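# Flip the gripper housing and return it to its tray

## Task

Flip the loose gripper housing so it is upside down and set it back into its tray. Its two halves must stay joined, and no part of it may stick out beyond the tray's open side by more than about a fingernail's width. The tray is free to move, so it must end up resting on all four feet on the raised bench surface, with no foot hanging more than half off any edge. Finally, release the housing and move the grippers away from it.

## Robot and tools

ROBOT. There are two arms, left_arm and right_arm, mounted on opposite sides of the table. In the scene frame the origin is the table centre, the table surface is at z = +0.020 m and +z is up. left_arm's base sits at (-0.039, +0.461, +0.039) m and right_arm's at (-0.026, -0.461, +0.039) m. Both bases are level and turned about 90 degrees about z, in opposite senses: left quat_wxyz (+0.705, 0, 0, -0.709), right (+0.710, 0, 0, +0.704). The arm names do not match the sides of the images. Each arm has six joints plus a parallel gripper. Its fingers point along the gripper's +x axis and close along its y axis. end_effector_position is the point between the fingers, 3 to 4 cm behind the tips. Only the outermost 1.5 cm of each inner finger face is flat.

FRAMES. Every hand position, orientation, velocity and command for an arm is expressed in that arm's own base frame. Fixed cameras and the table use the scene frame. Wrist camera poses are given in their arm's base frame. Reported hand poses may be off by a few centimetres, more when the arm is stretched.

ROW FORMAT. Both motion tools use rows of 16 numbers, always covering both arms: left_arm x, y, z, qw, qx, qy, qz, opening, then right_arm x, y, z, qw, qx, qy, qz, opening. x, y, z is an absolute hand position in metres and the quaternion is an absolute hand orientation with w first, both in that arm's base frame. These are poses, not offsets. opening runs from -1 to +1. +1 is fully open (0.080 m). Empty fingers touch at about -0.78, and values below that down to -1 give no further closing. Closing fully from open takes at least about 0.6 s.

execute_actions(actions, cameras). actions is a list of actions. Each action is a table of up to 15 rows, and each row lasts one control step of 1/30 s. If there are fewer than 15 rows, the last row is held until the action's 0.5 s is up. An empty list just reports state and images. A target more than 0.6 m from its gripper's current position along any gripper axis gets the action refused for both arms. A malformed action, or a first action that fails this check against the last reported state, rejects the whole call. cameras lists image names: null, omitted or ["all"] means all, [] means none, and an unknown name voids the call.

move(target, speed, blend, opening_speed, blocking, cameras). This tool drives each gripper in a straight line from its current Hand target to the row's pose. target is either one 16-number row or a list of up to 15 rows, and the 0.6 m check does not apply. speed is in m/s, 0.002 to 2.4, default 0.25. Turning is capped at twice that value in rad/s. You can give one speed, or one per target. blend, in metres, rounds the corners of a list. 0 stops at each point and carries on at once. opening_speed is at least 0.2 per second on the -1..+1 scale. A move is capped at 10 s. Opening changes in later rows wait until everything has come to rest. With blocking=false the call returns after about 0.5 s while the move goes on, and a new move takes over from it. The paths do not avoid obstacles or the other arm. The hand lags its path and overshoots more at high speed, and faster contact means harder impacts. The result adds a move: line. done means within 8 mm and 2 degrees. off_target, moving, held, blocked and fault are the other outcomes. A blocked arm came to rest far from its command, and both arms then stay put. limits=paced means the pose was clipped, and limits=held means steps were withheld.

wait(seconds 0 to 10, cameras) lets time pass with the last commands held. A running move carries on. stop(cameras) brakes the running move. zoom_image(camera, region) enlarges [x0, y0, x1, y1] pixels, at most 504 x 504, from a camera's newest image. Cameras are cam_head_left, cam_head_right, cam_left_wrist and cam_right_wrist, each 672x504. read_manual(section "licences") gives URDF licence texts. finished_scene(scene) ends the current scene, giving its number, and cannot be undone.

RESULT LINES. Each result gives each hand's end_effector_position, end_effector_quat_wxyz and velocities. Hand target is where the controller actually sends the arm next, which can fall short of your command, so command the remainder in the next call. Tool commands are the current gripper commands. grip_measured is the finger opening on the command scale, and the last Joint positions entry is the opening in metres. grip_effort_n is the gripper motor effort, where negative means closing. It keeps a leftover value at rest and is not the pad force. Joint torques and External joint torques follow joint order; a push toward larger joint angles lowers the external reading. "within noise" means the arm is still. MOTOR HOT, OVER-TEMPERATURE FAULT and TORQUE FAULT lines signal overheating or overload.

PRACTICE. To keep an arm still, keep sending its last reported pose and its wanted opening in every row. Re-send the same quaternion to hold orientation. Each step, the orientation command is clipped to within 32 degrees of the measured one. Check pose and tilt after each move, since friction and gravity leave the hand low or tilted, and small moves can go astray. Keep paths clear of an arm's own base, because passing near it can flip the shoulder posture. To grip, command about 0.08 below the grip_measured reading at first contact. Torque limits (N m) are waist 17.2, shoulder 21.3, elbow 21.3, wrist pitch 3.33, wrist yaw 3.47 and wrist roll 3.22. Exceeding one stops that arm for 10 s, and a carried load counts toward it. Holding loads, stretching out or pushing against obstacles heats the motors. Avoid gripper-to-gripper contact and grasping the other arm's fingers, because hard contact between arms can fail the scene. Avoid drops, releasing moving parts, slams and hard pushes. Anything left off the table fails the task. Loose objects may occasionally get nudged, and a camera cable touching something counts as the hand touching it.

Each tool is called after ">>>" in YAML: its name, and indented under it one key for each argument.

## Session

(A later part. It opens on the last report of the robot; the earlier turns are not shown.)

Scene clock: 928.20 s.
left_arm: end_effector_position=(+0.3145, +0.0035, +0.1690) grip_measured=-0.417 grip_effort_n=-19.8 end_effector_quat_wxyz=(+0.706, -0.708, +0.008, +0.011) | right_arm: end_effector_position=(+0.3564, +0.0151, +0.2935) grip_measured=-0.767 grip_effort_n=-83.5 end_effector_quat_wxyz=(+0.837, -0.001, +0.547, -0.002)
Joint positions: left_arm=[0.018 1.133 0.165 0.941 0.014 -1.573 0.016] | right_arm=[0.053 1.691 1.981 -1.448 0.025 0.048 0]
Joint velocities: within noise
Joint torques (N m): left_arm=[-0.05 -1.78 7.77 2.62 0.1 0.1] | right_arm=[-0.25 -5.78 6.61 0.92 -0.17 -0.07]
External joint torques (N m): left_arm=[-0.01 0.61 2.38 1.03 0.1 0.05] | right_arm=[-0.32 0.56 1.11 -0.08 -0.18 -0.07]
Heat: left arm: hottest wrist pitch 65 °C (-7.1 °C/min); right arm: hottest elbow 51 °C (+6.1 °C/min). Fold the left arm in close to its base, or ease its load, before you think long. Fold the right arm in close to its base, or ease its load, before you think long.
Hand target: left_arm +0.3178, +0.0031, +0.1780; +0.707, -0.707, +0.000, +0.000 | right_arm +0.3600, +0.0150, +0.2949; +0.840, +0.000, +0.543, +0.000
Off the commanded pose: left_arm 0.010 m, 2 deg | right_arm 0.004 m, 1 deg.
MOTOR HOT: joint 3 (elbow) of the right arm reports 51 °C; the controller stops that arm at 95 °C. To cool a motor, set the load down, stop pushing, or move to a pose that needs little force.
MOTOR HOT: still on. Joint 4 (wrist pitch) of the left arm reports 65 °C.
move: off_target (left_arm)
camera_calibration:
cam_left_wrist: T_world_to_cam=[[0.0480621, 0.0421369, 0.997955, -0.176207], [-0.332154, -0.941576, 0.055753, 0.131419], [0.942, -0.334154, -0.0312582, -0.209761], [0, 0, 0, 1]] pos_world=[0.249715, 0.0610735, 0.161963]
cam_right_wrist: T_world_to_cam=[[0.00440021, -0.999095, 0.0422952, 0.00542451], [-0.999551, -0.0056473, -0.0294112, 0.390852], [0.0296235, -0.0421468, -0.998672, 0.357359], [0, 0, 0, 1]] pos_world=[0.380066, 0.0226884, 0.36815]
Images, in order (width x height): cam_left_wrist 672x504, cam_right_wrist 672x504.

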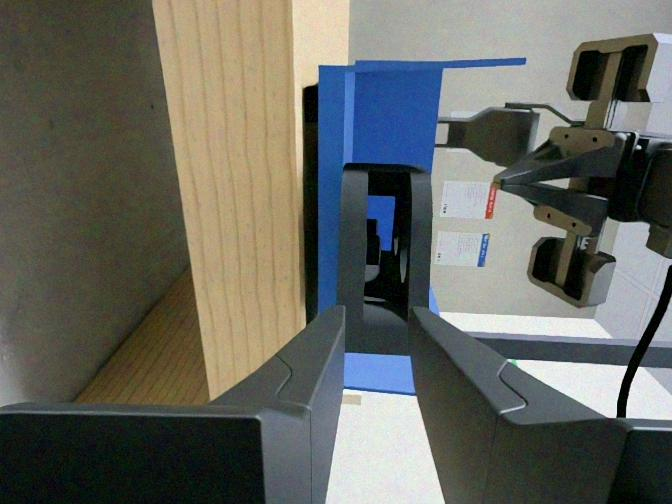

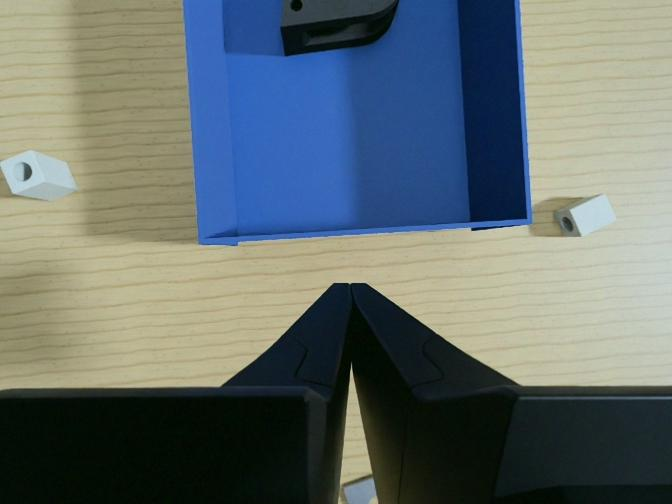

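>>> move:
  target:
    - [0.328,0.003,0.181,0.7071,-0.7071,0,0,-0.42, 0.33,0.015,0.295,0.85,0,0.527,0,-0.9]
    - [0.343,0.003,0.181,0.7071,-0.7071,0,0,-0.42, 0.33,0.015,0.295,0.85,0,0.527,0,-0.9]
  speed: 0.06
  cameras: ["cam_left_wrist","cam_right_wrist"]

>>> zoom_image:
  camera: "cam_left_wrist"
  region: [220, 120, 560, 430]

Scene clock: 937.03 s.
left_arm: end_effector_position=(+0.3395, +0.0039, +0.1727) grip_measured=-0.417 grip_effort_n=-19.8 end_effector_quat_wxyz=(+0.706, -0.708, +0.007, +0.010) | right_arm: end_effector_position=(+0.3312, +0.0138, +0.2942) grip_measured=-0.767 grip_effort_n=-83.5 end_effector_quat_wxyz=(+0.848, +0.000, +0.531, -0.001)
Joint positions: left_arm=[0.018 1.272 0.251 0.997 0.014 -1.573 0.016] | right_arm=[0.053 1.556 1.825 -1.388 0.025 0.048 0]
Joint velocities: within noise
Joint torques (N m): left_arm=[-0.15 -2.52 7.49 2.62 0.1 0.12] | right_arm=[0.33 -7.08 4.5 1.05 0.01 0.12]
External joint torques (N m): left_arm=[-0.12 0.62 2.27 1.02 0.1 0.07] | right_arm=[0.29 -1.57 -1.15 0 0 0.11]
Heat: left arm: hottest wrist pitch 67 °C (-7.1 °C/min); right arm: hottest elbow 51 °C (+4.1 °C/min). Fold the left arm in close to its base, or ease its load, before you think long. Fold the right arm in close to its base, or ease its load, before you think long.
Hand target: left_arm +0.3430, +0.0031, +0.1812; +0.707, -0.707, +0.000, +0.000 | right_arm +0.3297, +0.0149, +0.2950; +0.850, +0.000, +0.527, +0.000
Off the commanded pose: left_arm 0.009 m, 1 deg | right_arm 0.002 m, 0 deg.
MOTOR HOT: still on. Joint 4 (wrist pitch) of the left arm reports 67 °C.
MOTOR HOT: still on. Joint 3 (elbow) of the right arm reports 51 °C.
move: off_target (left_arm)
camera_calibration:
cam_left_wrist: T_world_to_cam=[[0.0465409, 0.042061, 0.99803, -0.180713], [-0.332232, -0.941583, 0.055175, 0.140044], [0.942049, -0.334145, -0.0298481, -0.233404], [0, 0, 0, 1]] pos_world=[0.274815, 0.0614735, 0.165663]
cam_right_wrist: T_world_to_cam=[[0.00281158, -0.999178, 0.0404304, 0.00523378], [-0.997695, -0.0055442, -0.0676357, 0.376247], [0.0678043, -0.040147, -0.996891, 0.345515], [0, 0, 0, 1]] pos_world=[0.351937, 0.0211869, 0.369677]
Images, in order (width x height): cam_left_wrist 672x504, cam_right_wrist 672x504.

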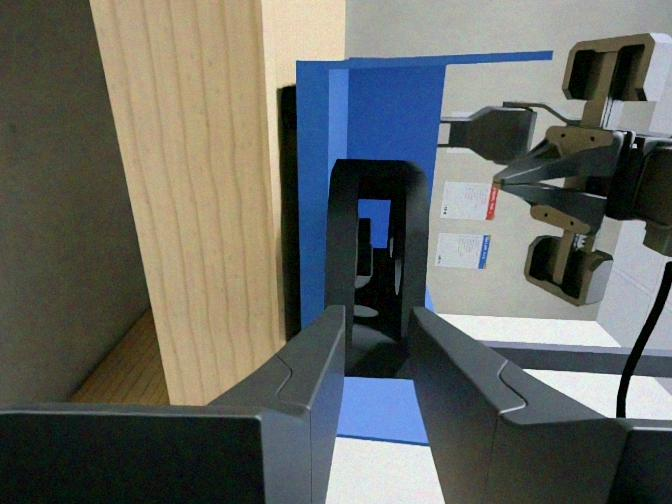

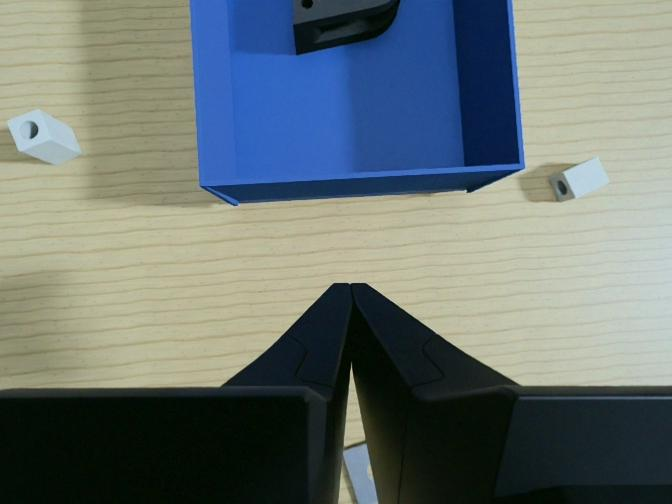

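Scaled by 1.482 from the camera's 672x504 image, which has a finer 960x720 frame.

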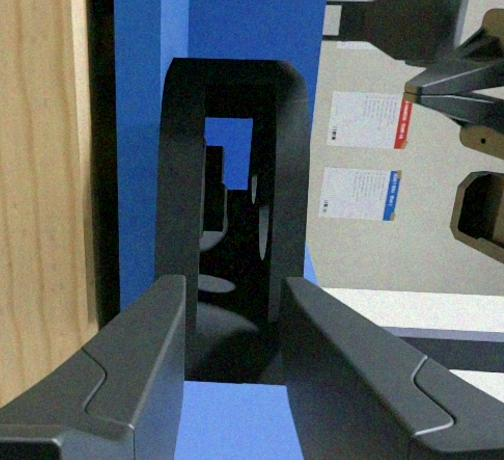

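>>> move:
  target:
    - [0.360,0.003,0.180,0.7071,-0.7071,0,0,-0.42, 0.35,0.015,0.295,0.84,0,0.543,0,-0.9]
  speed: 0.05
  cameras: ["cam_left_wrist","cam_right_wrist","cam_head_right"]

>>> zoom_image:
  camera: "cam_left_wrist"
  region: [220, 120, 560, 430]

>>> zoom_image:
  camera: "cam_head_right"
  region: [230, 170, 380, 290]

Scene clock: 947.80 s.
left_arm: end_effector_position=(+0.3562, +0.0037, +0.1719) grip_measured=-0.417 grip_effort_n=-19.8 end_effector_quat_wxyz=(+0.706, -0.708, +0.008, +0.010) | right_arm: end_effector_position=(+0.3483, +0.0147, +0.2946) grip_measured=-0.767 grip_effort_n=-83.5 end_effector_quat_wxyz=(+0.840, -0.001, +0.542, -0.001)
Joint positions: left_arm=[0.016 1.366 0.304 1.036 0.014 -1.573 0.016] | right_arm=[0.053 1.649 1.935 -1.433 0.025 0.048 0]
Joint velocities: within noise
Joint torques (N m): left_arm=[-0.26 -3.01 7.3 2.61 0.05 0.12] | right_arm=[-0.12 -5.43 6.72 0.32 -0.16 -0.03]
External joint torques (N m): left_arm=[-0.21 0.64 2.22 1.01 0.05 0.07] | right_arm=[-0.2 0.59 1.2 -0.7 -0.17 -0.03]
Heat: left arm: hottest wrist pitch 70 °C (-3.0 °C/min); right arm: hottest elbow 49 °C (+2.0 °C/min). Fold the left arm in close to its base, or ease its load, before you think long. Fold the right arm in close to its base, or ease its load, before you think long.
Hand target: left_arm +0.3598, +0.0027, +0.1798; +0.707, -0.707, +0.000, +0.000 | right_arm +0.3501, +0.0149, +0.2953; +0.840, +0.000, +0.542, +0.000
Off the commanded pose: left_arm 0.009 m, 1 deg | right_arm 0.002 m, 0 deg.
MOTOR HOT: still on. Joint 4 (wrist pitch) of the left arm reports 70 °C.
MOTOR HOT: still on. Joint 3 (elbow) of the right arm reports 49 °C.
move: off_target (left_arm)
camera_calibration:
cam_left_wrist: T_world_to_cam=[[0.0466067, 0.0419851, 0.998031, -0.180607], [-0.333665, -0.941076, 0.0551708, 0.145969], [0.941539, -0.335579, -0.0298515, -0.249055], [0, 0, 0, 1]] pos_world=[0.291617, 0.0613734, 0.164763]
cam_right_wrist: T_world_to_cam=[[0.00396619, -0.999116, 0.0418393, 0.00524267], [-0.999179, -0.00564638, -0.0401168, 0.385796], [0.0403176, -0.0416459, -0.998319, 0.354697], [0, 0, 0, 1]] pos_world=[0.371158, 0.022188, 0.369358]
Images, in order (width x height): cam_head_right 672x504, cam_left_wrist 672x504, cam_right_wrist 672x504.

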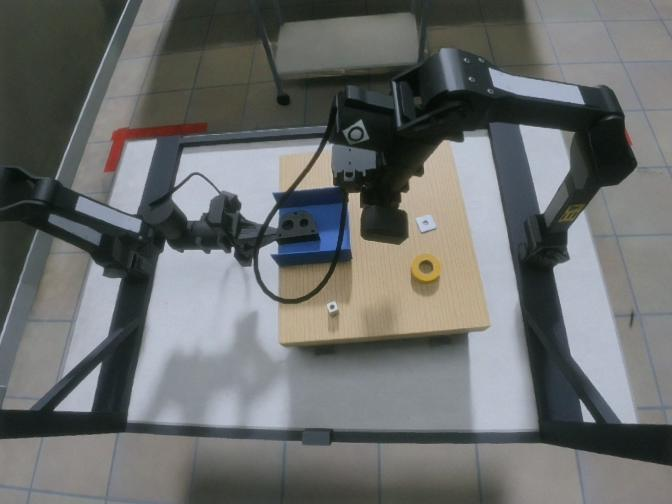

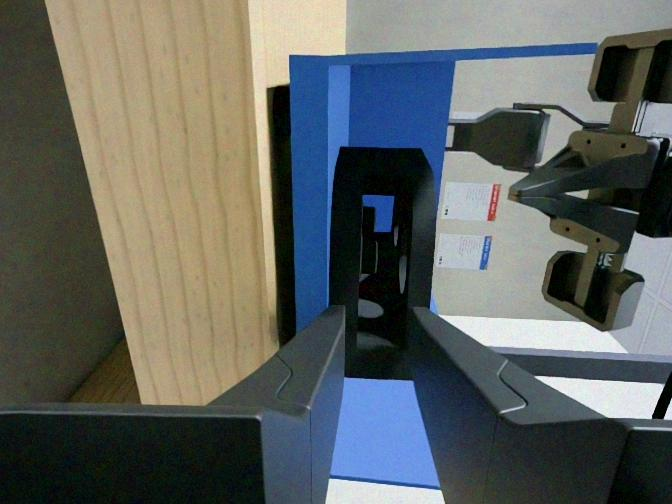

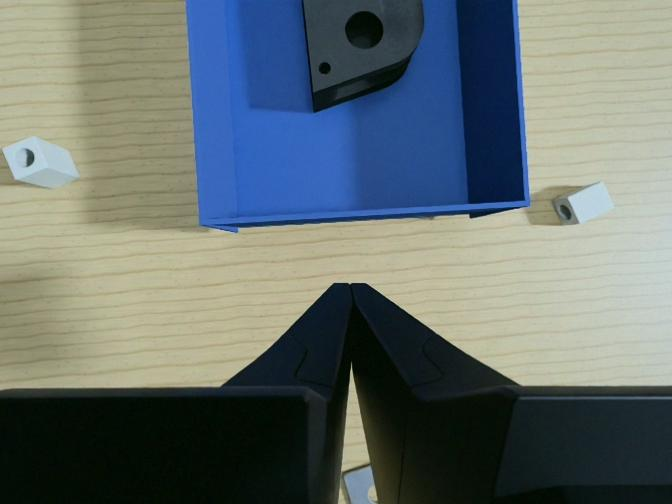

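Scaled by 1.482 from the camera's 672x504 image, which has a finer 960x720 frame.

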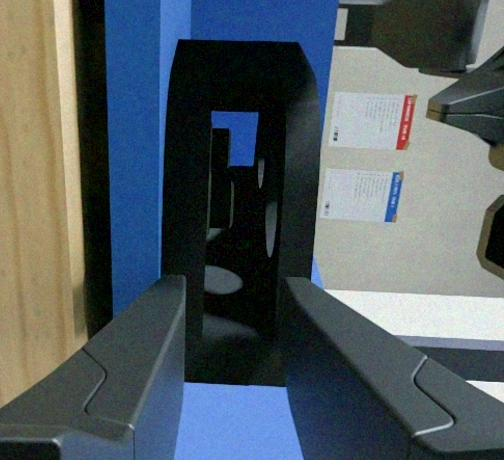

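Scaled by 3.360 from the camera's 672x504 image, which has a finer 960x720 frame.

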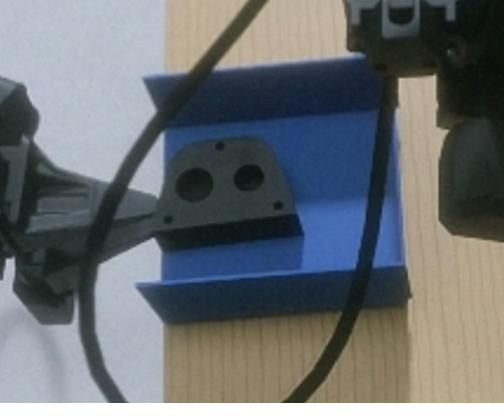

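>>> move:
  target:
    - [0.368,0.003,0.181,0.7071,-0.7071,0,0,-0.42, 0.35,0.015,0.295,0.84,0,0.542,0,-0.9]
    - [0.355,0.003,0.178,0.7071,-0.7071,0,0,-0.42, 0.33,0.015,0.29,0.85,0,0.527,0,-0.9]
    - [0.28,0.003,0.18,0.7071,-0.7071,0,0,-0.42, 0.26,0.01,0.27,0.86,0,0.51,0,-0.5]
  speed: [0.04,0.05,0.15]

>>> zoom_image:
  camera: "cam_left_wrist"
  region: [200, 40, 500, 380]

>>> zoom_image:
  camera: "cam_head_right"
  region: [230, 170, 380, 290]

>>> zoom_image:
  camera: "cam_head_left"
  region: [265, 160, 395, 280]

Scene clock: 963.17 s.
left_arm: end_effector_position=(+0.2816, +0.0033, +0.1824) grip_measured=-0.417 grip_effort_n=-19.3 end_effector_quat_wxyz=(+0.706, -0.708, -0.004, +0.000) | right_arm: end_effector_position=(+0.2609, +0.0101, +0.2706) grip_measured=-0.504 grip_effort_n=18.4 end_effector_quat_wxyz=(+0.858, +0.001, +0.513, +0.000)
Joint positions: left_arm=[0.019 0.812 0.103 0.714 0.014 -1.573 0.016] | right_arm=[0.053 1.227 1.441 -1.292 0.025 0.048 0.012]
Joint velocities: within noise
Joint torques (N m): left_arm=[0.17 -1.68 5.84 1.37 0.2 0.13] | right_arm=[0.16 -4.44 4.65 1.12 0.05 0.03]
External joint torques (N m): left_arm=[0.18 -0.52 -0.19 -0.19 0.19 0.08] | right_arm=[0.1 -1.16 -1.18 0.03 0.05 0.03]
Heat: left arm: hottest wrist pitch 74 °C (+6.1 °C/min); right arm: hottest elbow 48 °C (-1.0 °C/min). Fold the left arm in close to its base, or ease its load, before you think long. Fold the right arm in close to its base, or ease its load, before you think long.
Hand target: left_arm +0.2803, +0.0032, +0.1802; +0.707, -0.707, -0.001, +0.001 | right_arm +0.2599, +0.0104, +0.2700; +0.860, +0.000, +0.511, +0.000
Off the commanded pose: left_arm 0.003 m, 0 deg | right_arm 0.001 m, 0 deg.
MOTOR HOT: still on. Joint 4 (wrist pitch) of the left arm reports 74 °C.
MOTOR HOT: still on. Joint 3 (elbow) of the right arm reports 48 °C.
move: done
camera_calibration:
cam_left_wrist: T_world_to_cam=[[0.0158214, 0.0415684, 0.99901, -0.179152], [-0.33227, -0.942136, 0.044464, 0.121655], [0.943052, -0.332644, -0.00109394, -0.184247], [0, 0, 0, 1]] pos_world=[0.217011, 0.0607734, 0.173364]
cam_right_wrist: T_world_to_cam=[[0.00117397, -0.999265, 0.0383039, 0.00366149], [-0.994043, -0.00534051, -0.108856, 0.314689], [0.108981, -0.0379479, -0.993319, 0.314792], [0, 0, 0, 1]] pos_world=[0.278504, 0.0172851, 0.346805]

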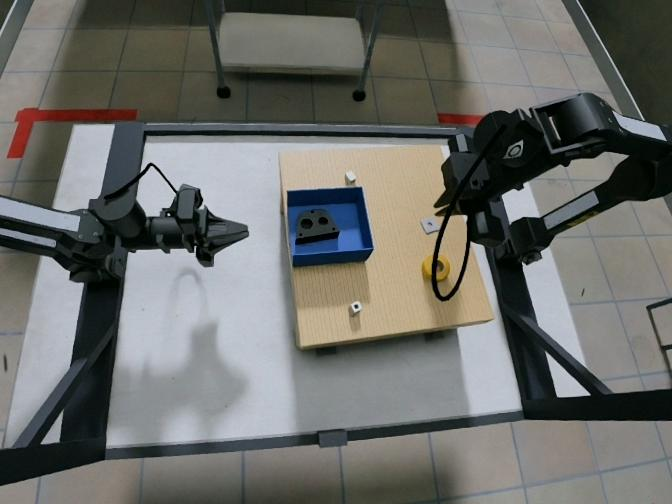

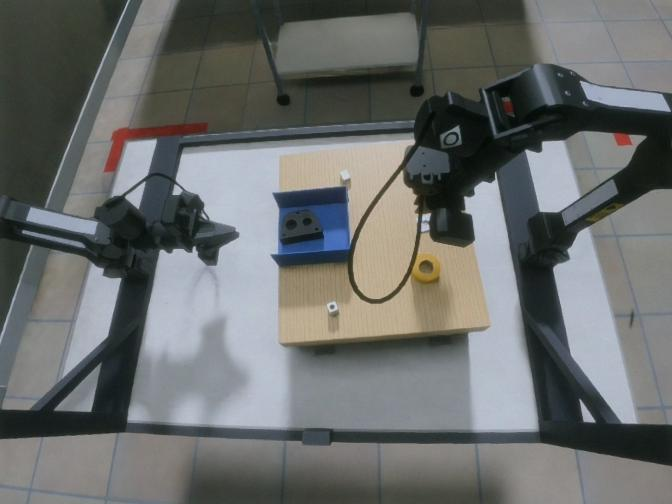

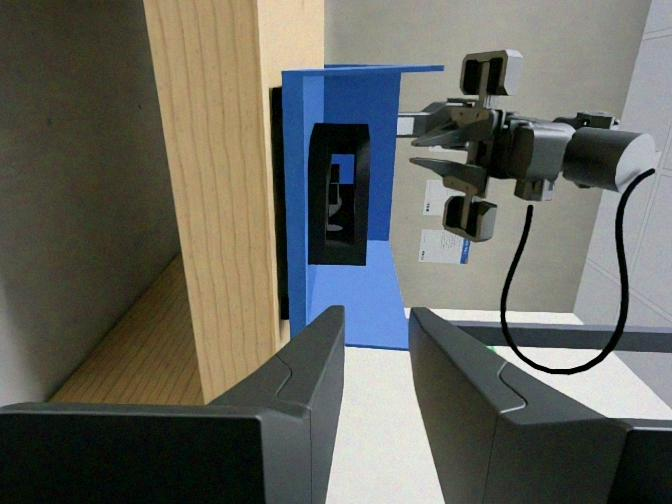

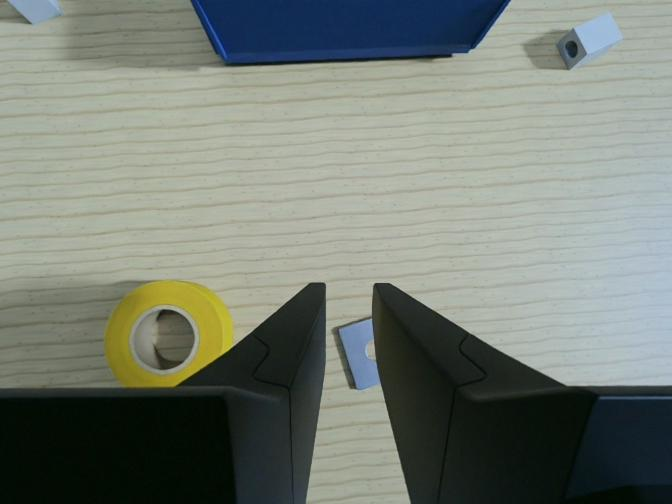

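Scaled by 1.482 from the camera's 672x504 image, which has a finer 960x720 frame.

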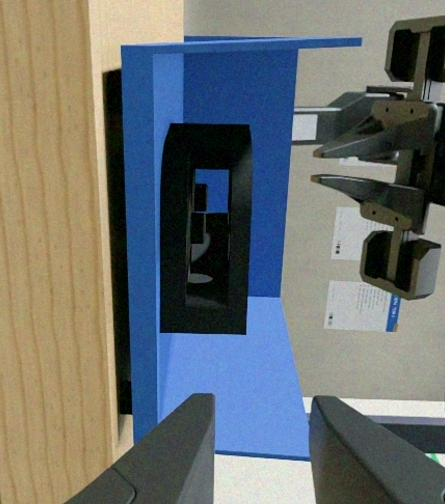

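Scaled by 3.360 from the camera's 672x504 image, which has a finer 960x720 frame.

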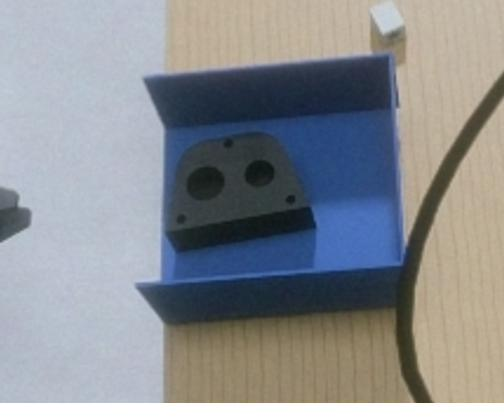

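Scaled by 3.877 from the camera's 672x504 image, which has a finer 960x720 frame.

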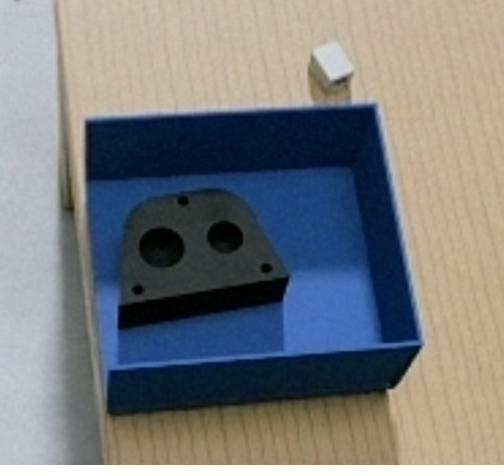

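Housing sits inside, the feet are on the bench. Retreat and finish.

>>> move:
  target: [0.22,0.0,0.23,0.7071,-0.7071,0,0,-0.3, 0.24,0.01,0.26,0.86,0,0.51,0,-0.5]
  cameras: ["cam_head_left","cam_head_right"]

>>> finished_scene:
  scene: 2

Scene clock: 971.17 s.
left_arm: end_effector_position=(+0.2221, -0.0009, +0.2225) grip_measured=-0.303 grip_effort_n=12.8 end_effector_quat_wxyz=(+0.706, -0.708, +0.006, +0.002) | right_arm: end_effector_position=(+0.2408, +0.0097, +0.2608) grip_measured=-0.504 grip_effort_n=18.4 end_effector_quat_wxyz=(+0.859, +0.000, +0.512, +0.001)
Joint positions: left_arm=[-0.001 0.2 0.237 -0.048 0.005 -1.573 0.021] | right_arm=[0.056 1.141 1.349 -1.284 0.025 0.048 0.012]
Joint velocities: within noise
Joint torques (N m): left_arm=[-0.22 0.46 9.14 1.37 -0.19 0.12] | right_arm=[0.3 -3.78 4.67 1.12 0.12 0.15]
External joint torques (N m): left_arm=[-0.2 -0.12 2.67 -0.24 -0.2 0.07] | right_arm=[0.25 -1.11 -1.17 0.02 0.12 0.15]
Heat: left arm: hottest wrist pitch 70 °C (+3.0 °C/min); right arm: hottest elbow 47 °C (-3.0 °C/min). Fold the left arm in close to its base, or ease its load, before you think long.
Hand target: left_arm +0.2200, -0.0005, +0.2319; +0.707, -0.707, -0.003, -0.004 | right_arm +0.2400, +0.0101, +0.2599; +0.860, +0.000, +0.510, +0.000
Off the commanded pose: left_arm 0.008 m, 1 deg | right_arm 0.001 m, 0 deg.
MOTOR HOT: still on. Joint 4 (wrist pitch) of the left arm reports 70 °C.
MOTOR HOT: cleared for the motors of the right arm.
move: done
Images, in order (width x height): cam_head_left 672x504, cam_head_right 672x504.

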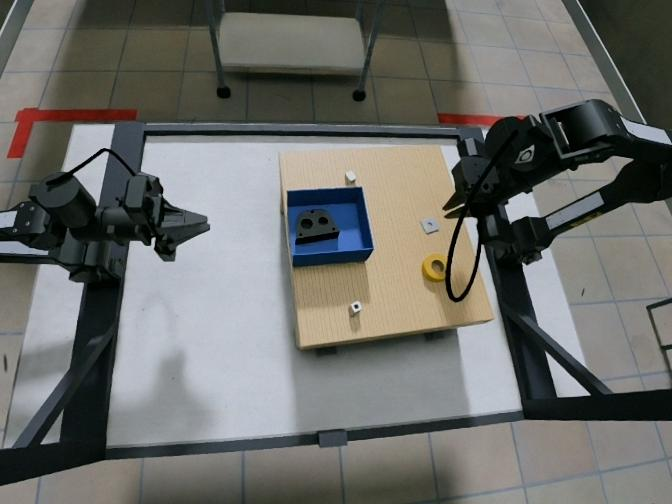

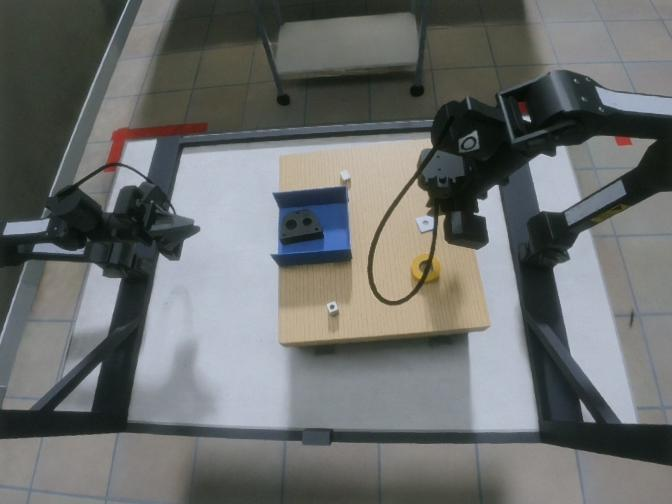

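The scene is finished: the task was done.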